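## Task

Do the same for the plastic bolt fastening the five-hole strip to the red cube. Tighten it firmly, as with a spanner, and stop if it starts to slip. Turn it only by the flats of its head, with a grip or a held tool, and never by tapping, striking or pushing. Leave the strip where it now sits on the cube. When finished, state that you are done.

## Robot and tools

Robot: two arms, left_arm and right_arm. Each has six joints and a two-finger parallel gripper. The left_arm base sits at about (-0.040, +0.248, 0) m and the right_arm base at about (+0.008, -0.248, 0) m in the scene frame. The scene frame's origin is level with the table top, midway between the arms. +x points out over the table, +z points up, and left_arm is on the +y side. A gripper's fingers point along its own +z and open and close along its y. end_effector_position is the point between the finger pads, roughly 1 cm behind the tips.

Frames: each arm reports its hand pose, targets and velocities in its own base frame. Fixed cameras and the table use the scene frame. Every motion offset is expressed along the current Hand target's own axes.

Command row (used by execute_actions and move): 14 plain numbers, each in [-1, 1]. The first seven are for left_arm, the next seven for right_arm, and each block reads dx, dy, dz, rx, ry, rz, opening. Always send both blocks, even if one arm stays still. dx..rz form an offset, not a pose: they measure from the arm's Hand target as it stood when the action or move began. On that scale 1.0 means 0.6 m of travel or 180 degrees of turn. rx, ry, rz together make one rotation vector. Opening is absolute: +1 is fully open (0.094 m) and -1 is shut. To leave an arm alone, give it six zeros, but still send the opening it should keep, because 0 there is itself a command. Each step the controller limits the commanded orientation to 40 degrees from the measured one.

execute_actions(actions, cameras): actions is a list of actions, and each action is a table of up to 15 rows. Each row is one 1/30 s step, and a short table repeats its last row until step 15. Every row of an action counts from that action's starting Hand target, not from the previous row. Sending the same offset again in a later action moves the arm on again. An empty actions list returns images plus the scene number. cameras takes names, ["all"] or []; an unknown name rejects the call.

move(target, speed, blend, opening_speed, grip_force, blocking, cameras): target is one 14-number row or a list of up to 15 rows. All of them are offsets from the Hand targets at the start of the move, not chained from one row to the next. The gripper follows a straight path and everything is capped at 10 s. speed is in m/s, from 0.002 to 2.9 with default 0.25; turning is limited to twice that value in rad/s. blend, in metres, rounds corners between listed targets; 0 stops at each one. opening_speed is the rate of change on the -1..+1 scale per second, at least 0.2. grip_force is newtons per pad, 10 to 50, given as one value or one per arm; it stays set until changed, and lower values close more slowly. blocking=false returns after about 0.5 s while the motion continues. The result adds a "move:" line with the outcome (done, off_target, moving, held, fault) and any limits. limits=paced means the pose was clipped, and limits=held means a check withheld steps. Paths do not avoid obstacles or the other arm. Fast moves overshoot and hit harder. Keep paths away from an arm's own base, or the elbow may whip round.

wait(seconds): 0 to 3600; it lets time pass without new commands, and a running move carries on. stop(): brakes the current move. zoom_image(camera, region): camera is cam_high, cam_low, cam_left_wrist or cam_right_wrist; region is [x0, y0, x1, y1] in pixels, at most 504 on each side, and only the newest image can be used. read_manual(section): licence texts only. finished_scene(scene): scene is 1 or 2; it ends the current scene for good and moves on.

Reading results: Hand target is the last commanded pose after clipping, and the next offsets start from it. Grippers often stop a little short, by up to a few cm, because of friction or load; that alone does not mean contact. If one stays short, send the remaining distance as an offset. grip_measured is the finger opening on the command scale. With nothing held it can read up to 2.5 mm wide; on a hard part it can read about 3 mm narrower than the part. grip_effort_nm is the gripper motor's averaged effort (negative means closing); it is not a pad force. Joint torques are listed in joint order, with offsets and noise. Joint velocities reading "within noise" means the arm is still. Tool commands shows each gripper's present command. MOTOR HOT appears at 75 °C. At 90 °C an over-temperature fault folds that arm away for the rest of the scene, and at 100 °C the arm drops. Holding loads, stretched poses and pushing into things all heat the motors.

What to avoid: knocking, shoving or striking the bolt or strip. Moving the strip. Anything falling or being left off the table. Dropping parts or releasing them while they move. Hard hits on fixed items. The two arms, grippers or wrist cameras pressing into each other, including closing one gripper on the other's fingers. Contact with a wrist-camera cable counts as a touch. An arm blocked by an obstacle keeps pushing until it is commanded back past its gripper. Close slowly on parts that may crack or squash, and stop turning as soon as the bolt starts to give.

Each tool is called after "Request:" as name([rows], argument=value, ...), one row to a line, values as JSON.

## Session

Request:
execute_actions(actions=[])

Request:
zoom_image(camera="cam_high", region=[100, 150, 350, 400])

Scene clock: 0.00 s.
left_arm: end_effector_position=(+0.4132, +0.0217, +0.0941) grip_measured=+1.000 grip_effort_nm=n/a end_effector_quat_wxyz=(+0.585, -0.038, +0.807, +0.065) | right_arm: end_effector_position=(+0.4059, -0.0009, +0.1186) grip_measured=+1.000 grip_effort_nm=n/a end_effector_quat_wxyz=(+0.606, +0.015, +0.795, -0.034)
Joint positions: left_arm=[-0.026 1.64 0.411 0.914 -0.176 0.007 0.094] | right_arm=[0.048 1.525 0.386 0.869 0.12 -0.004 0.094]
Joint velocities: within noise
Joint torques (N m): no reading
Heat: left arm: 28 °C; right arm: 25 °C.
Hand target: left_arm +0.4169, +0.0242, +0.1043; +0.596, -0.041, +0.799, +0.069 | right_arm +0.4105, +0.0002, +0.1334; +0.622, +0.018, +0.782, -0.033
Tool commands: left_gripper/opening=+1.0 right_gripper/opening=+1.0
camera_calibration:
cam_left_wrist: T_world_to_cam=[[0.14094, -0.98945, -0.03367, -0.03517], [-0.6813, -0.07226, -0.72843, 0.38898], [0.71831, 0.1256, -0.6843, -0.14535]] pos_world=[0.37437, 0.01156, 0.1827]
cam_right_wrist: T_world_to_cam=[[-0.07322, -0.99577, 0.05554, 0.01989], [-0.65902, 0.00651, -0.7521, 0.39336], [0.74855, -0.09167, -0.65671, -0.13306]] pos_world=[0.36029, 0.00505, 0.20736]

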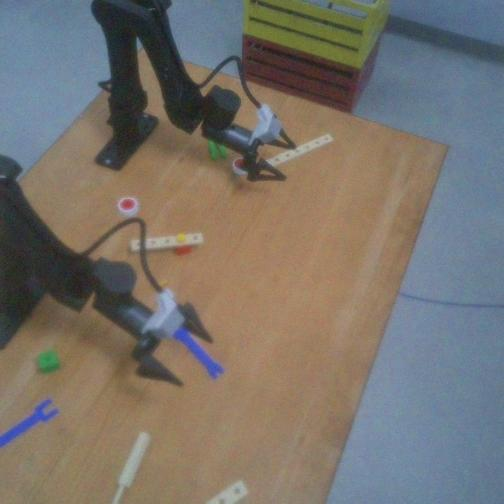

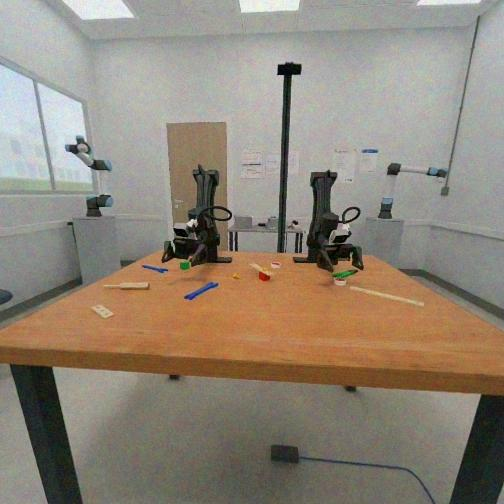

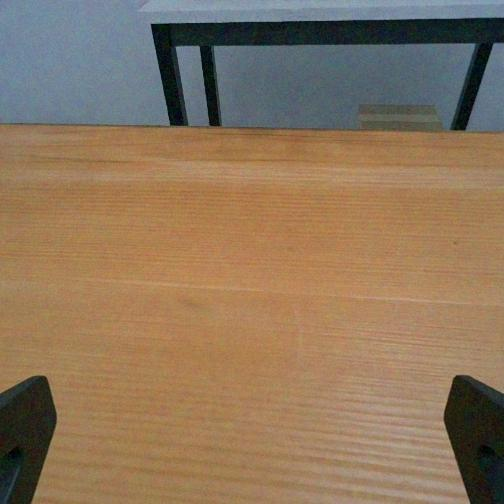

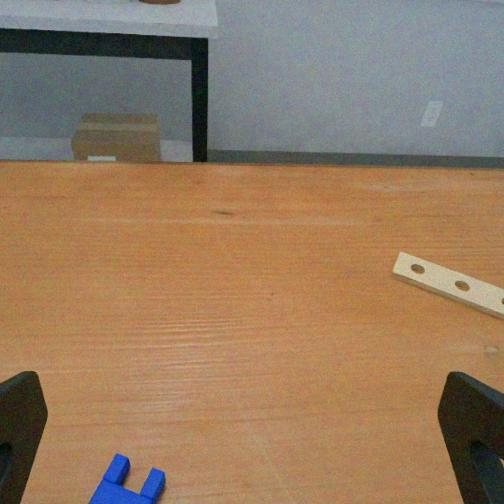

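Scaled by 2.016 from the camera's image (finer frame: 720x720).

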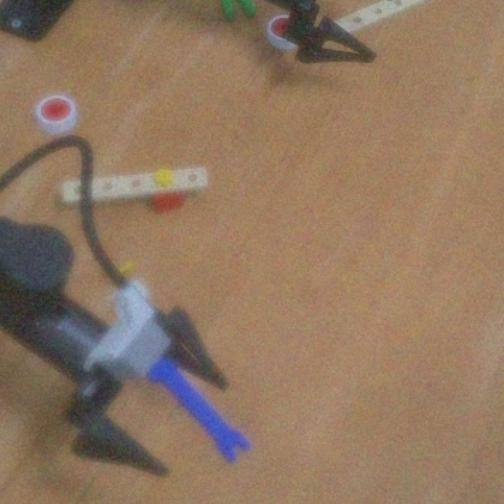

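Request:
move(target=[0.018,-0.377,-0.3,0.047,0.408,0.028,0.1,0,0,0,0,0,0,-1], cameras=["cam_left_wrist"])

Request:
zoom_image(camera="cam_left_wrist", region=[130, 130, 380, 380])

Scene clock: 42.17 s.
left_arm: end_effector_position=(+0.2735, -0.2237, +0.1272) grip_measured=+0.101 grip_effort_nm=-0.06 end_effector_quat_wxyz=(-0.003, +0.004, +1.000, +0.001) | right_arm: end_effector_position=(+0.4059, -0.0009, +0.1186) grip_measured=-0.992 grip_effort_nm=-0.41 end_effector_quat_wxyz=(+0.606, +0.015, +0.795, -0.034)
Joint positions: left_arm=[-0.687 1.891 1.684 -1.371 0.002 -0.679 0.052] | right_arm=[0.048 1.525 0.386 0.869 0.12 -0.004 0]
Joint torques (N m): left_arm=[-0.13 -6.98 9.07 0.08 0.02 -0.09] | right_arm=[-0.01 -6.23 5.65 2.35 0.04 0.02]
Heat: left arm: 30 °C; right arm: 28 °C.
Hand target: left_arm +0.2770, -0.2277, +0.1306; -0.001, -0.001, +1.000, +0.000 | right_arm +0.4105, +0.0002, +0.1334; +0.622, +0.018, +0.782, -0.033
Off the commanded pose: left_arm 0.006 m, 1 deg | right_arm 0.015 m, 2 deg.
move: done
cam_left_wrist: T_world_to_cam=[[0.01819, -0.99983, 0.00361, -0.23069], [-0.90083, -0.01482, 0.43392, 0.22514], [-0.43379, -0.01114, -0.90094, 0.32056]] pos_world=[0.34606, -0.22374, 0.19195]

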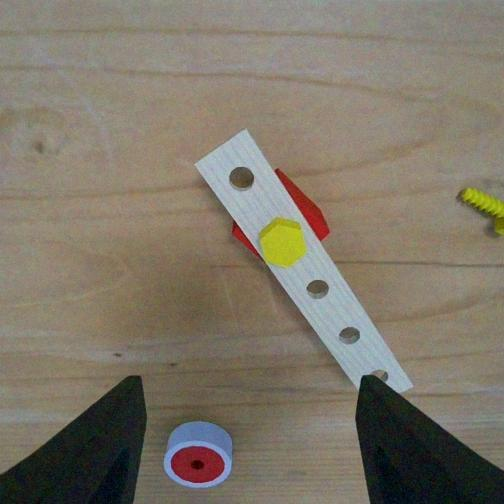

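Scaled by 2.016 from the camera's image (finer frame: 720x720).

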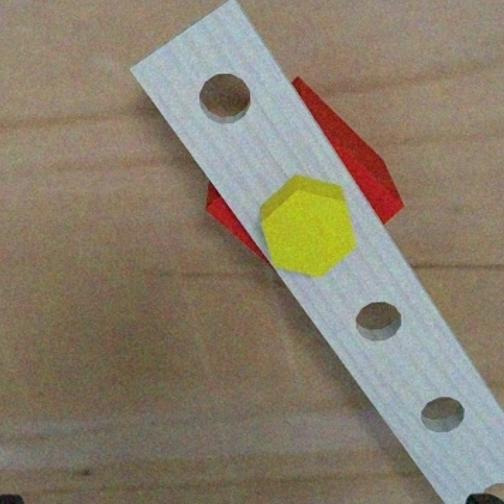

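Request:
move(target=[-0.004,-0.024,0.103,0,0,-0.056,0,0,0,0,0,0,0,-1], cameras=["cam_left_wrist"])

Request:
zoom_image(camera="cam_left_wrist", region=[130, 220, 380, 470])

Scene clock: 56.23 s.
left_arm: end_effector_position=(+0.2775, -0.2401, +0.0724) grip_measured=+0.001 grip_effort_nm=-0.06 end_effector_quat_wxyz=(-0.004, -0.083, +0.997, +0.000) | right_arm: end_effector_position=(+0.4059, -0.0009, +0.1186) grip_measured=-0.992 grip_effort_nm=-0.41 end_effector_quat_wxyz=(+0.606, +0.015, +0.795, -0.034)
Joint positions: left_arm=[-0.713 1.958 1.558 -1.177 0.005 -0.88 0.047] | right_arm=[0.048 1.525 0.386 0.869 0.12 -0.004 0]
Joint torques (N m): left_arm=[-0.31 -8.1 5.15 0.32 -0.03 -0.11] | right_arm=[-0.02 -6.23 5.67 2.34 0.04 0.02]
Heat: left arm: 31 °C; right arm: 29 °C.
Hand target: left_arm +0.2793, -0.2421, +0.0688; -0.001, -0.088, +0.996, +0.000 | right_arm +0.4105, +0.0002, +0.1334; +0.622, +0.018, +0.782, -0.033
Off the commanded pose: left_arm 0.005 m, 1 deg | right_arm 0.015 m, 2 deg.
move: done
cam_left_wrist: T_world_to_cam=[[0.19191, -0.9814, 0.00435, -0.29079], [-0.8838, -0.17089, 0.43553, 0.21003], [-0.42669, -0.08743, -0.90016, 0.25246]] pos_world=[0.34915, -0.22742, 0.13705]

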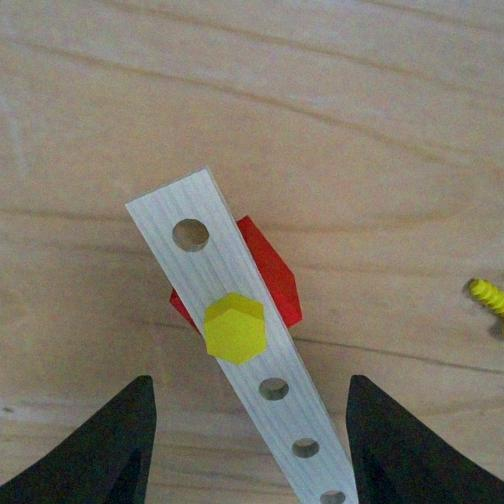

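Scaled by 2.016 from the camera's image (finer frame: 720x720).

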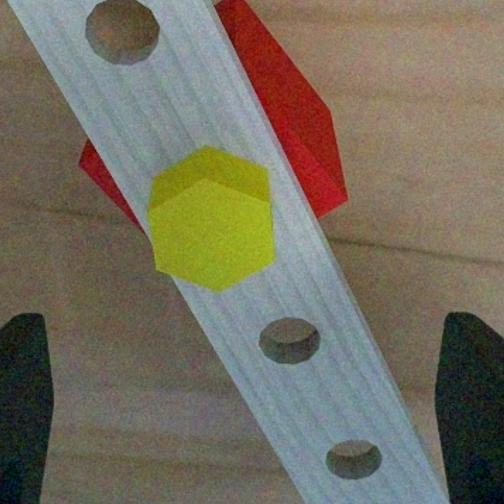

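Request:
move(target=[-0.001,0.006,0.037,0,0,-0.01,0,0,0,0,0,0,0,-1], speed=0.1, cameras=["cam_left_wrist","cam_low"])

Request:
zoom_image(camera="cam_low", region=[220, 230, 310, 310])

Scene clock: 72.57 s.
left_arm: end_effector_position=(+0.2767, -0.2394, +0.0538) grip_measured=+0.001 grip_effort_nm=-0.06 end_effector_quat_wxyz=(+0.000, -0.095, +0.995, -0.003) | right_arm: end_effector_position=(+0.4059, -0.0009, +0.1186) grip_measured=-0.992 grip_effort_nm=-0.41 end_effector_quat_wxyz=(+0.606, +0.015, +0.795, -0.034)
Joint positions: left_arm=[-0.713 1.958 1.483 -1.091 0.005 -0.904 0.047] | right_arm=[0.048 1.525 0.386 0.869 0.12 -0.004 0]
Joint torques (N m): left_arm=[0.23 -7.49 4.97 0.36 -0.03 -0.12] | right_arm=[-0.02 -6.22 5.68 2.34 0.04 0.03]
Heat: left arm: 31 °C; right arm: 30 °C.
Hand target: left_arm +0.2792, -0.2385, +0.0466; -0.001, -0.104, +0.995, +0.000 | right_arm +0.4105, +0.0002, +0.1334; +0.622, +0.018, +0.782, -0.033
Off the commanded pose: left_arm 0.008 m, 1 deg | right_arm 0.015 m, 2 deg.
move: done
cam_left_wrist: T_world_to_cam=[[0.21584, -0.97635, 0.01268, -0.29581], [-0.88285, -0.18959, 0.42969, 0.21314], [-0.41712, -0.10394, -0.90289, 0.22903]] pos_world=[0.34755, -0.22459, 0.11895]
Images, in order (width x height): cam_low 504x504, cam_left_wrist 504x504.

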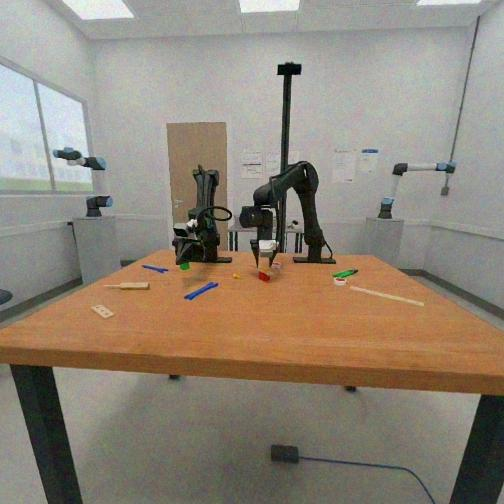

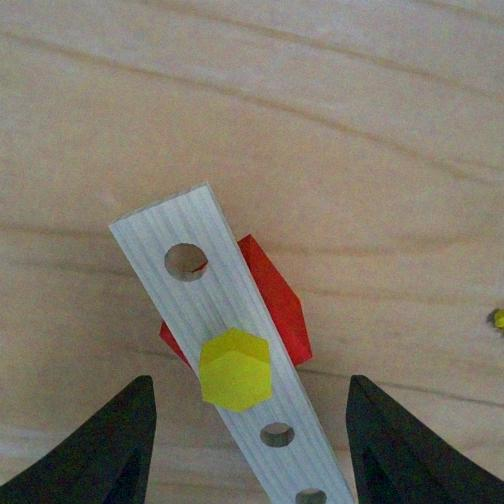

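Scaled by 5.600 from the camera's image (finer frame: 720x720).

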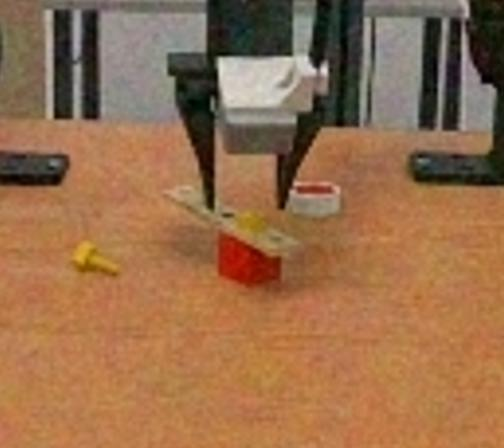

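Request:
move(target=[-0.006,0.009,0.009,0,0,0,0,0,0,0,0,0,0,-1], speed=0.1)

Request:
move(target=[0,0,0,0,0,0,-0.9,0,0,0,0,0,0,-1], opening_speed=0.7, cameras=["cam_left_wrist","cam_low"])

Request:
zoom_image(camera="cam_left_wrist", region=[130, 220, 380, 470])

Scene clock: 85.27 s.
left_arm: end_effector_position=(+0.2788, -0.2342, +0.0478) grip_measured=+0.001 grip_effort_nm=-0.06 end_effector_quat_wxyz=(-0.001, -0.102, +0.995, -0.003) | right_arm: end_effector_position=(+0.4059, -0.0009, +0.1186) grip_measured=-0.992 grip_effort_nm=-0.41 end_effector_quat_wxyz=(+0.606, +0.015, +0.795, -0.034)
Joint positions: left_arm=[-0.698 1.958 1.459 -1.068 0.007 -0.903 0.047] | right_arm=[0.048 1.525 0.386 0.869 0.12 -0.004 0]
Joint torques (N m): left_arm=[0.23 -7.57 5.11 0.33 -0.04 0.08] | right_arm=[-0.02 -6.24 5.65 2.35 0.04 0.02]
Heat: left arm: 31 °C; right arm: 30 °C.
Hand target: left_arm +0.2816, -0.2324, +0.0412; -0.001, -0.104, +0.995, +0.000 | right_arm +0.4105, +0.0002, +0.1334; +0.622, +0.018, +0.782, -0.033
Off the commanded pose: left_arm 0.007 m, 0 deg | right_arm 0.015 m, 2 deg.
move: done

Scene clock: 87.07 s.
left_arm: end_effector_position=(+0.2788, -0.2342, +0.0478) grip_measured=-0.662 grip_effort_nm=-1.02 end_effector_quat_wxyz=(-0.001, -0.102, +0.995, -0.003) | right_arm: end_effector_position=(+0.4059, -0.0009, +0.1186) grip_measured=-0.992 grip_effort_nm=-0.41 end_effector_quat_wxyz=(+0.606, +0.015, +0.795, -0.034)
Joint positions: left_arm=[-0.698 1.958 1.459 -1.068 0.007 -0.903 0.016] | right_arm=[0.048 1.525 0.386 0.869 0.12 -0.004 0]
Joint torques (N m): left_arm=[0.18 -7.62 5.04 0.36 -0.06 0.1] | right_arm=[0.01 -6.24 5.67 2.35 0.03 0.02]
Heat: left arm: 31 °C; right arm: 31 °C.
Hand target: left_arm +0.2816, -0.2324, +0.0412; -0.001, -0.104, +0.995, +0.000 | right_arm +0.4105, +0.0002, +0.1334; +0.622, +0.018, +0.782, -0.033
Off the commanded pose: left_arm 0.007 m, 0 deg | right_arm 0.015 m, 2 deg.
move: done
cam_left_wrist: T_world_to_cam=[[0.22941, -0.97325, 0.01244, -0.29402], [-0.87921, -0.20173, 0.43161, 0.21455], [-0.41756, -0.10995, -0.90197, 0.22362]] pos_world=[0.34946, -0.21828, 0.11275]
Images, in order (width x height): cam_low 504x504, cam_left_wrist 504x504.

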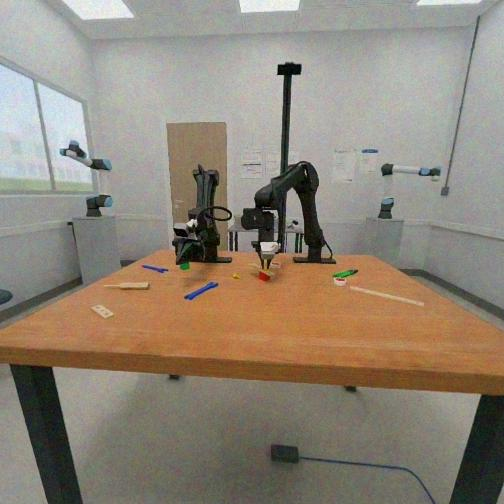

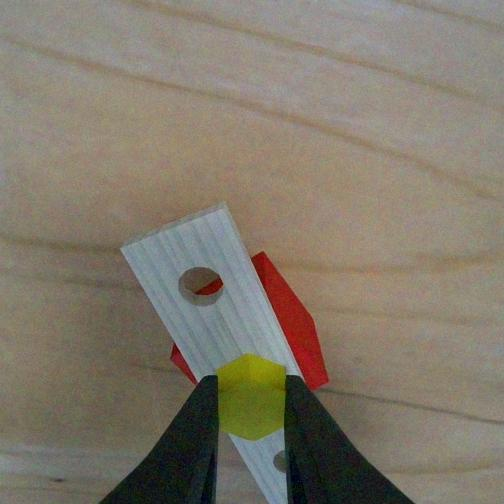

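Scaled by 2.016 from the camera's image (finer frame: 720x720).

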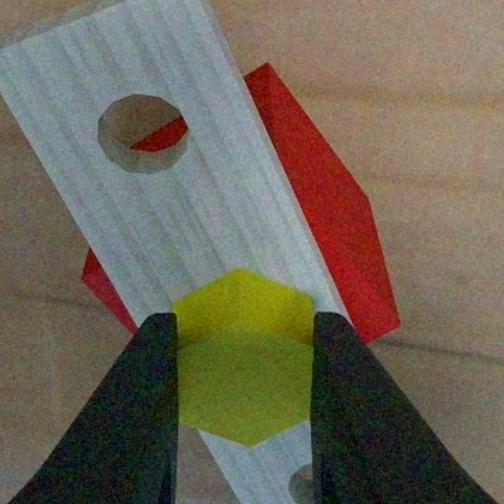

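Request:
move(target=[0,0,0,0,0,-0.225,-0.95,0,0,0,0,0,0,-1])

Request:
move(target=[0,0,0,0,0,0,-0.95,0.138,0.284,-0.392,0.09,0.362,0.339,-1], cameras=["cam_high","cam_left_wrist","cam_right_wrist"])

Scene clock: 121.47 s.
left_arm: end_effector_position=(+0.2805, -0.2320, +0.0478) grip_measured=-0.663 grip_effort_nm=-1.02 end_effector_quat_wxyz=(-0.002, -0.435, +0.901, -0.003) | right_arm: end_effector_position=(+0.4059, -0.0009, +0.1186) grip_measured=-0.992 grip_effort_nm=-0.41 end_effector_quat_wxyz=(+0.606, +0.015, +0.795, -0.034)
Joint positions: left_arm=[-0.69 1.958 1.459 -1.068 0.007 -1.59 0.016] | right_arm=[0.048 1.525 0.386 0.869 0.12 -0.004 0]
Joint torques (N m): left_arm=[0.14 -7.66 5.01 0.37 -0.06 -0.16] | right_arm=[-0.01 -6.24 5.65 2.34 0.02 0.03]
Heat: left arm: 32 °C; right arm: 32 °C.
Hand target: left_arm +0.2816, -0.2324, +0.0412; -0.001, -0.442, +0.897, +0.000 | right_arm +0.4105, +0.0002, +0.1334; +0.622, +0.018, +0.782, -0.033
Off the commanded pose: left_arm 0.007 m, 1 deg | right_arm 0.015 m, 2 deg.
move: done

Scene clock: 125.77 s.
left_arm: end_effector_position=(+0.2805, -0.2320, +0.0478) grip_measured=-0.663 grip_effort_nm=-1.02 end_effector_quat_wxyz=(-0.002, -0.435, +0.901, -0.003) | right_arm: end_effector_position=(+0.1727, +0.1811, +0.0886) grip_measured=-0.992 grip_effort_nm=-0.41 end_effector_quat_wxyz=(+0.051, +0.484, +0.856, +0.176)
Joint positions: left_arm=[-0.69 1.958 1.459 -1.068 0.007 -1.59 0.016] | right_arm=[0.815 1.145 0.759 -0.818 0.014 1.841 0]
Joint torques (N m): left_arm=[0.08 -7.57 5.03 0.36 -0.02 -0.16] | right_arm=[0.9 -2.55 8.7 0.87 -0.03 0.1]
Heat: left arm: 32 °C; right arm: 31 °C.
Hand target: left_arm +0.2816, -0.2324, +0.0412; -0.001, -0.442, +0.897, +0.000 | right_arm +0.1749, +0.1862, +0.1004; +0.051, +0.482, +0.855, +0.184
Off the commanded pose: left_arm 0.007 m, 1 deg | right_arm 0.013 m, 1 deg.
move: off_target (right_arm)
cam_left_wrist: T_world_to_cam=[[0.79941, -0.60072, 0.00865, -0.36564], [-0.54404, -0.71773, 0.43461, 0.00267], [-0.25487, -0.35214, -0.90058, 0.12275]] pos_world=[0.32503, -0.17451, 0.11255]
cam_right_wrist: T_world_to_cam=[[-0.80408, -0.48817, -0.33932, 0.25494], [-0.59436, 0.64693, 0.47772, -0.0202], [-0.01369, 0.58581, -0.81033, 0.061]] pos_world=[0.19382, 0.10178, 0.14559]

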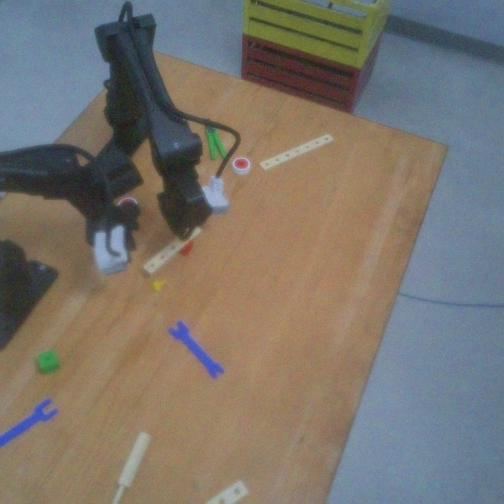

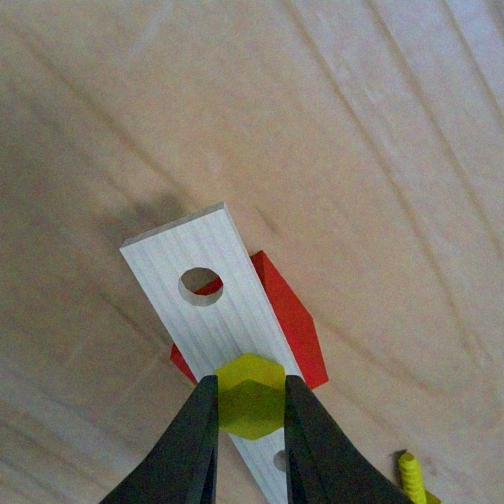

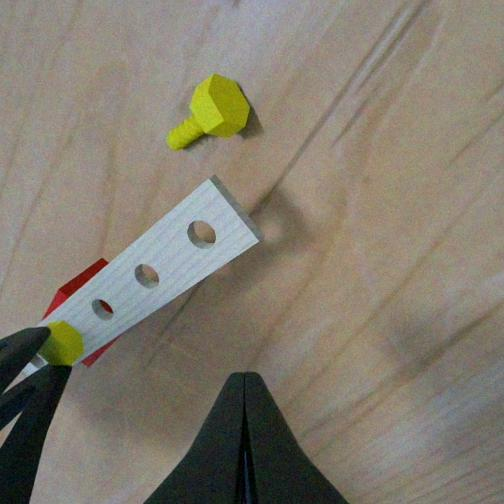

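Request:
move(target=[0,0,0,0,0,0,-0.95,-0.002,-0.0195,0.0965,0,0,0,-1], speed=0.15, cameras=["cam_low","cam_right_wrist"])

Scene clock: 141.30 s.
left_arm: end_effector_position=(+0.2805, -0.2320, +0.0478) grip_measured=-0.663 grip_effort_nm=-1.02 end_effector_quat_wxyz=(-0.002, -0.435, +0.901, -0.003) | right_arm: end_effector_position=(+0.1824, +0.1915, +0.0452) grip_measured=-0.992 grip_effort_nm=-0.41 end_effector_quat_wxyz=(+0.051, +0.486, +0.854, +0.180)
Joint positions: left_arm=[-0.69 1.958 1.459 -1.068 0.007 -1.59 0.016] | right_arm=[0.815 1.252 0.643 -0.585 0.014 1.847 0]
Joint torques (N m): left_arm=[0.16 -7.62 5.03 0.35 -0.07 -0.13] | right_arm=[0.9 -2.62 4.63 1.42 -0.01 0.1]
Heat: left arm: 32 °C; right arm: 30 °C.
Hand target: left_arm +0.2816, -0.2324, +0.0412; -0.001, -0.442, +0.897, +0.000 | right_arm +0.1815, +0.1952, +0.0424; +0.051, +0.482, +0.855, +0.184
Off the commanded pose: left_arm 0.007 m, 1 deg | right_arm 0.005 m, 1 deg.
move: done
cam_right_wrist: T_world_to_cam=[[-0.80524, -0.4807, -0.34716, 0.25222], [-0.59292, 0.64636, 0.48028, -0.0007], [-0.00648, 0.59258, -0.80549, 0.01709]] pos_world=[0.20279, 0.11157, 0.10166]

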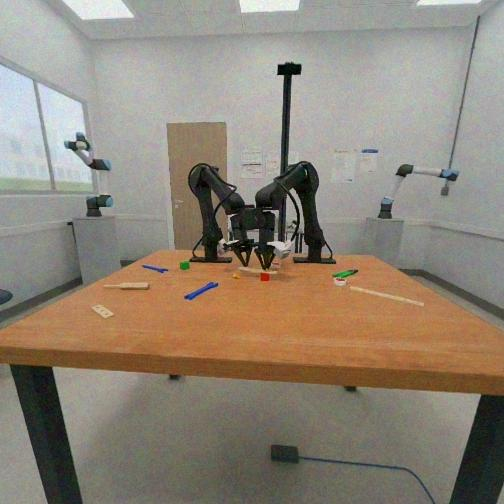

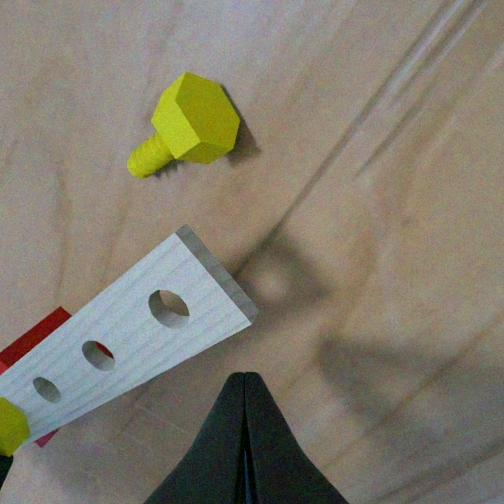

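Request:
move(target=[0,0,0,0,0,0,-0.95,0.006,-0.005,0.027,0,0,0,-1], speed=0.12)

Request:
move(target=[0,0,0,0,0,0.2,-0.95,0,0,0,0,0,0,-1], cameras=["cam_left_wrist","cam_right_wrist"])

Scene clock: 157.47 s.
left_arm: end_effector_position=(+0.2805, -0.2320, +0.0478) grip_measured=-0.663 grip_effort_nm=-1.02 end_effector_quat_wxyz=(-0.002, -0.435, +0.901, -0.003) | right_arm: end_effector_position=(+0.1816, +0.1984, +0.0294) grip_measured=-0.992 grip_effort_nm=-0.41 end_effector_quat_wxyz=(+0.047, +0.486, +0.854, +0.181)
Joint positions: left_arm=[-0.69 1.958 1.459 -1.068 0.007 -1.59 0.016] | right_arm=[0.835 1.304 0.609 -0.499 0.014 1.867 0]
Joint torques (N m): left_arm=[0.05 -7.61 5 0.37 -0.08 -0.14] | right_arm=[0.81 -2.88 4.49 1.42 0.07 0.1]
Heat: left arm: 32 °C; right arm: 29 °C.
Hand target: left_arm +0.2816, -0.2324, +0.0412; -0.001, -0.442, +0.897, +0.000 | right_arm +0.1814, +0.2011, +0.0266; +0.051, +0.482, +0.855, +0.184
Off the commanded pose: left_arm 0.007 m, 1 deg | right_arm 0.004 m, 1 deg.
move: done

Scene clock: 159.97 s.
left_arm: end_effector_position=(+0.2947, -0.2433, +0.0485) grip_measured=-0.663 grip_effort_nm=-1.02 end_effector_quat_wxyz=(+0.022, -0.163, +0.986, -0.031) | right_arm: end_effector_position=(+0.1728, +0.2066, +0.0295) grip_measured=-0.992 grip_effort_nm=-0.41 end_effector_quat_wxyz=(+0.026, +0.475, +0.860, +0.186)
Joint positions: left_arm=[-0.689 1.958 1.459 -0.996 0.008 -1.018 0.016] | right_arm=[0.852 1.304 0.609 -0.498 -0.027 1.867 0]
Joint torques (N m): left_arm=[0.17 -7.75 5.35 -0.17 -0.03 0.42] | right_arm=[-0.02 -2.97 4.51 1.39 0.5 0.09]
Heat: left arm: 32 °C; right arm: 29 °C.
Hand target: left_arm +0.2816, -0.2324, +0.0412; -0.001, -0.143, +0.990, +0.000 | right_arm +0.1814, +0.2011, +0.0266; +0.051, +0.482, +0.855, +0.184
Off the commanded pose: left_arm 0.019 m, 5 deg | right_arm 0.011 m, 3 deg.
move: off_target (left_arm)
cam_left_wrist: T_world_to_cam=[[0.34581, -0.9353, 0.07498, -0.33463], [-0.86982, -0.28958, 0.39944, 0.20379], [-0.35188, -0.20335, -0.91369, 0.18838]] pos_world=[0.35927, -0.21566, 0.11581]
cam_right_wrist: T_world_to_cam=[[-0.80015, -0.49673, -0.33619, 0.24847], [-0.59746, 0.61051, 0.51993, -0.00155], [-0.05302, 0.61688, -0.78527, -0.00213]] pos_world=[0.19777, 0.12568, 0.08267]

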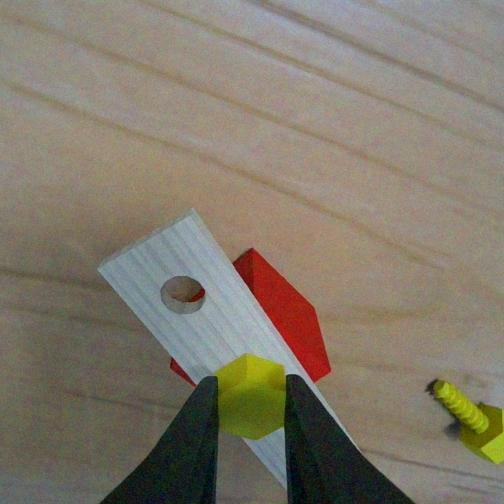

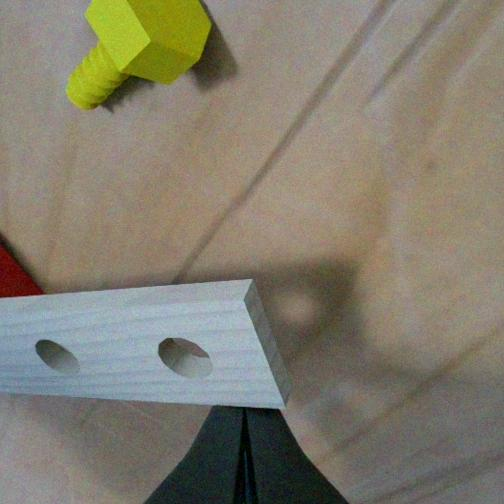

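Request:
move(target=[0,0,0,0,0,0.2,-1,0.008,0.012,0,0,0,0,-1], cameras=["cam_left_wrist","cam_right_wrist"])

Scene clock: 168.67 s.
left_arm: end_effector_position=(+0.2992, -0.2548, +0.0500) grip_measured=-0.662 grip_effort_nm=-1.02 end_effector_quat_wxyz=(+0.043, +0.142, +0.988, -0.043) | right_arm: end_effector_position=(+0.1666, +0.2212, +0.0287) grip_measured=-0.992 grip_effort_nm=-0.41 end_effector_quat_wxyz=(+0.003, +0.466, +0.862, +0.201)
Joint positions: left_arm=[-0.695 1.958 1.46 -0.955 0.028 -0.41 0.016] | right_arm=[0.874 1.324 0.609 -0.458 -0.073 1.879 0]
Joint torques (N m): left_arm=[0.1 -7.82 5.42 -0.5 -0.24 0.69] | right_arm=[-0.96 -2.71 6.9 0.92 1 0.08]
Heat: left arm: 32 °C; right arm: 29 °C.
Hand target: left_arm +0.2816, -0.2324, +0.0412; -0.001, +0.170, +0.985, +0.000 | right_arm +0.1847, +0.2086, +0.0296; +0.051, +0.482, +0.855, +0.184
Off the commanded pose: left_arm 0.030 m, 8 deg | right_arm 0.022 m, 6 deg.
move: off_target (left_arm, right_arm)
cam_left_wrist: T_world_to_cam=[[-0.25988, -0.96222, 0.08119, -0.17309], [-0.90052, 0.27185, 0.33935, 0.35899], [-0.3486, 0.01507, -0.93715, 0.2448]] pos_world=[0.36363, -0.26783, 0.12165]
cam_right_wrist: T_world_to_cam=[[-0.79426, -0.50334, -0.34029, 0.25104], [-0.6011, 0.56946, 0.56071, -0.00517], [-0.08845, 0.6499, -0.75486, -0.01444]] pos_world=[0.19501, 0.13868, 0.07743]

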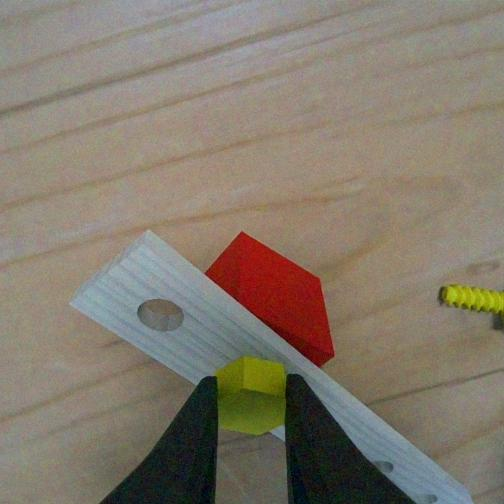

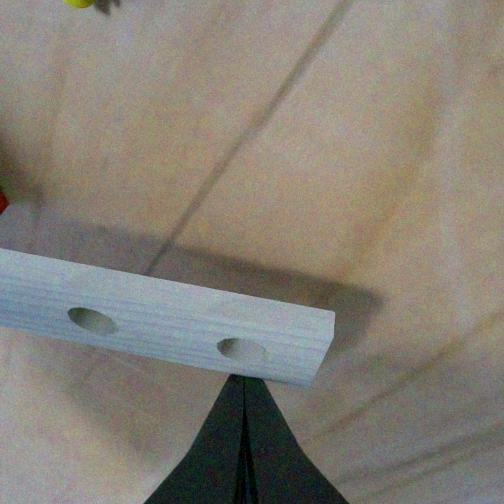

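Request:
move(target=[0,0,0,0,0,0.07,-1,0.004,0.008,0,0,0,0,-1], cameras=["cam_left_wrist"])

Scene clock: 175.87 s.
left_arm: end_effector_position=(+0.2955, -0.2551, +0.0501) grip_measured=-0.662 grip_effort_nm=-1.02 end_effector_quat_wxyz=(+0.041, +0.259, +0.964, -0.039) | right_arm: end_effector_position=(+0.1707, +0.2235, +0.0296) grip_measured=-0.992 grip_effort_nm=-0.41 end_effector_quat_wxyz=(+0.007, +0.467, +0.861, +0.200)
Joint positions: left_arm=[-0.698 1.958 1.462 -0.967 0.036 -0.174 0.016] | right_arm=[0.874 1.341 0.626 -0.458 -0.064 1.881 0]
Joint torques (N m): left_arm=[0.12 -7.75 5.27 -0.37 -0.34 0.53] | right_arm=[-0.7 -2.85 7.27 0.88 0.93 0.08]
Heat: left arm: 32 °C; right arm: 29 °C.
Hand target: left_arm +0.2816, -0.2324, +0.0412; -0.001, +0.277, +0.961, -0.001 | right_arm +0.1873, +0.2128, +0.0316; +0.051, +0.482, +0.855, +0.184
Off the commanded pose: left_arm 0.028 m, 7 deg | right_arm 0.020 m, 6 deg.
move: off_target (left_arm, right_arm)
cam_left_wrist: T_world_to_cam=[[-0.48067, -0.87469, 0.06222, -0.08583], [-0.81476, 0.47172, 0.33711, 0.38153], [-0.32422, 0.11134, -0.93941, 0.26114]] pos_world=[0.35426, -0.28413, 0.12204]

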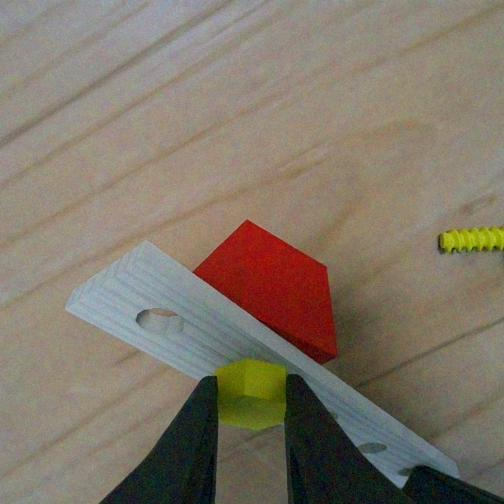

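Request:
move(target=[0,0,0,0,0,-0.12,-1,0,0,0,0,0,0,-1])

Request:
move(target=[0,0,0,0,0,0,-1,-0.01,-0.03,-0.13,0,0,0,-1])

Request:
move([
  [0,0,0,0,0,0,-0.3,0,0,0,0,0,0,-1],
  [0,0,-0.12,0,0,0,-0.3,0,0,0,0,0,0,-1],
], opening_speed=1.0, speed=0.12, cameras=["cam_left_wrist","cam_high"])

Scene clock: 187.17 s.
left_arm: end_effector_position=(+0.2943, -0.2526, +0.0502) grip_measured=-0.662 grip_effort_nm=-1.02 end_effector_quat_wxyz=(+0.031, +0.098, +0.994, -0.040) | right_arm: end_effector_position=(+0.1787, +0.2155, +0.0278) grip_measured=-0.992 grip_effort_nm=-0.41 end_effector_quat_wxyz=(+0.035, +0.474, +0.859, +0.191)
Joint positions: left_arm=[-0.698 1.958 1.463 -0.979 0.03 -0.502 0.016] | right_arm=[0.872 1.345 0.626 -0.461 -0.004 1.881 0]
Joint torques (N m): left_arm=[0.09 -7.83 5.29 -0.31 -0.3 -0.08] | right_arm=[-0.7 -2.88 7.27 0.93 0.32 0.09]
Heat: left arm: 32 °C; right arm: 28 °C.
Hand target: left_arm +0.2816, -0.2324, +0.0412; -0.001, +0.092, +0.996, +0.000 | right_arm +0.1873, +0.2128, +0.0316; +0.051, +0.482, +0.855, +0.184
Off the commanded pose: left_arm 0.025 m, 6 deg | right_arm 0.010 m, 2 deg.
move: off_target (left_arm)

Scene clock: 188.83 s.
left_arm: end_effector_position=(+0.2943, -0.2526, +0.0502) grip_measured=-0.662 grip_effort_nm=-1.02 end_effector_quat_wxyz=(+0.031, +0.098, +0.994, -0.040) | right_arm: end_effector_position=(+0.1478, +0.1748, +0.0773) grip_measured=-0.992 grip_effort_nm=-0.41 end_effector_quat_wxyz=(+0.033, +0.484, +0.859, +0.164)
Joint positions: left_arm=[-0.698 1.958 1.463 -0.979 0.03 -0.502 0.016] | right_arm=[0.866 1.086 0.693 -0.841 0.002 1.892 0]
Joint torques (N m): left_arm=[0.05 -7.66 5.19 -0.33 -0.28 -0.06] | right_arm=[0.57 -3.95 9.25 0.8 0.31 0.11]
Heat: left arm: 32 °C; right arm: 28 °C.
Hand target: left_arm +0.2816, -0.2324, +0.0412; -0.001, +0.092, +0.996, +0.000 | right_arm +0.1553, +0.1786, +0.0968; +0.051, +0.482, +0.855, +0.184
Off the commanded pose: left_arm 0.025 m, 6 deg | right_arm 0.021 m, 3 deg.
move: off_target (right_arm)

Scene clock: 192.73 s.
left_arm: end_effector_position=(+0.2743, -0.2301, +0.0946) grip_measured=-0.301 grip_effort_nm=0.08 end_effector_quat_wxyz=(-0.027, +0.097, +0.995, +0.008) | right_arm: end_effector_position=(+0.1478, +0.1748, +0.0773) grip_measured=-0.992 grip_effort_nm=-0.41 end_effector_quat_wxyz=(+0.033, +0.484, +0.859, +0.164)
Joint positions: left_arm=[-0.692 1.96 1.647 -1.312 0.017 -0.496 0.033] | right_arm=[0.866 1.086 0.693 -0.841 0.002 1.892 0]
Joint torques (N m): left_arm=[0.05 -10.66 8.91 0.01 -0.15 -0.1] | right_arm=[0.55 -3.95 9.26 0.8 0.32 0.11]
Heat: left arm: 32 °C; right arm: 28 °C.
Hand target: left_arm +0.2817, -0.2324, +0.1132; -0.001, +0.092, +0.996, +0.000 | right_arm +0.1553, +0.1786, +0.0968; +0.051, +0.482, +0.855, +0.184
Off the commanded pose: left_arm 0.020 m, 3 deg | right_arm 0.021 m, 3 deg.
move: off_target (left_arm)
cam_left_wrist: T_world_to_cam=[[-0.16768, -0.98582, -0.00574, -0.18185], [-0.86656, 0.14461, 0.47767, 0.26307], [-0.47007, 0.08507, -0.87852, 0.32146]] pos_world=[0.34858, -0.24467, 0.15571]
Images, in order (width x height): cam_high 504x504, cam_left_wrist 504x504.

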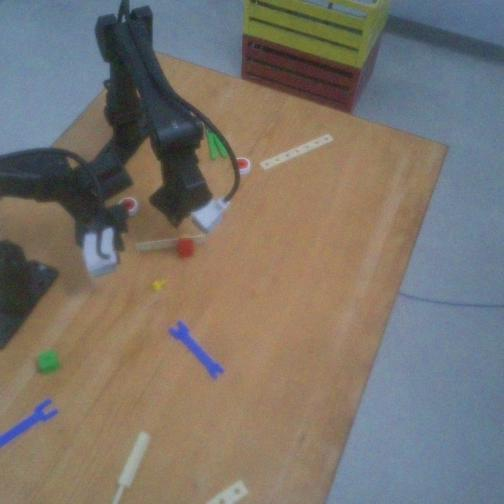

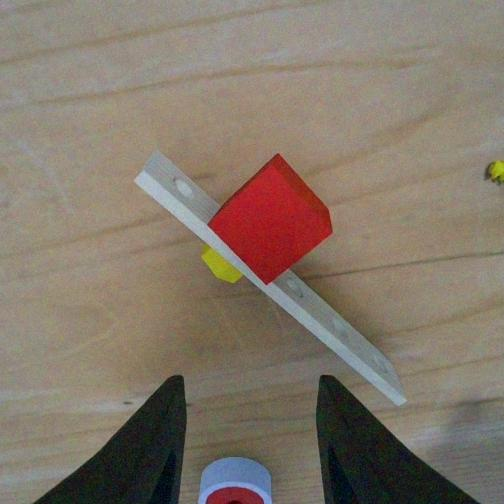

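Request:
finished_scene(scene=2)

The scene is finished: the task was done.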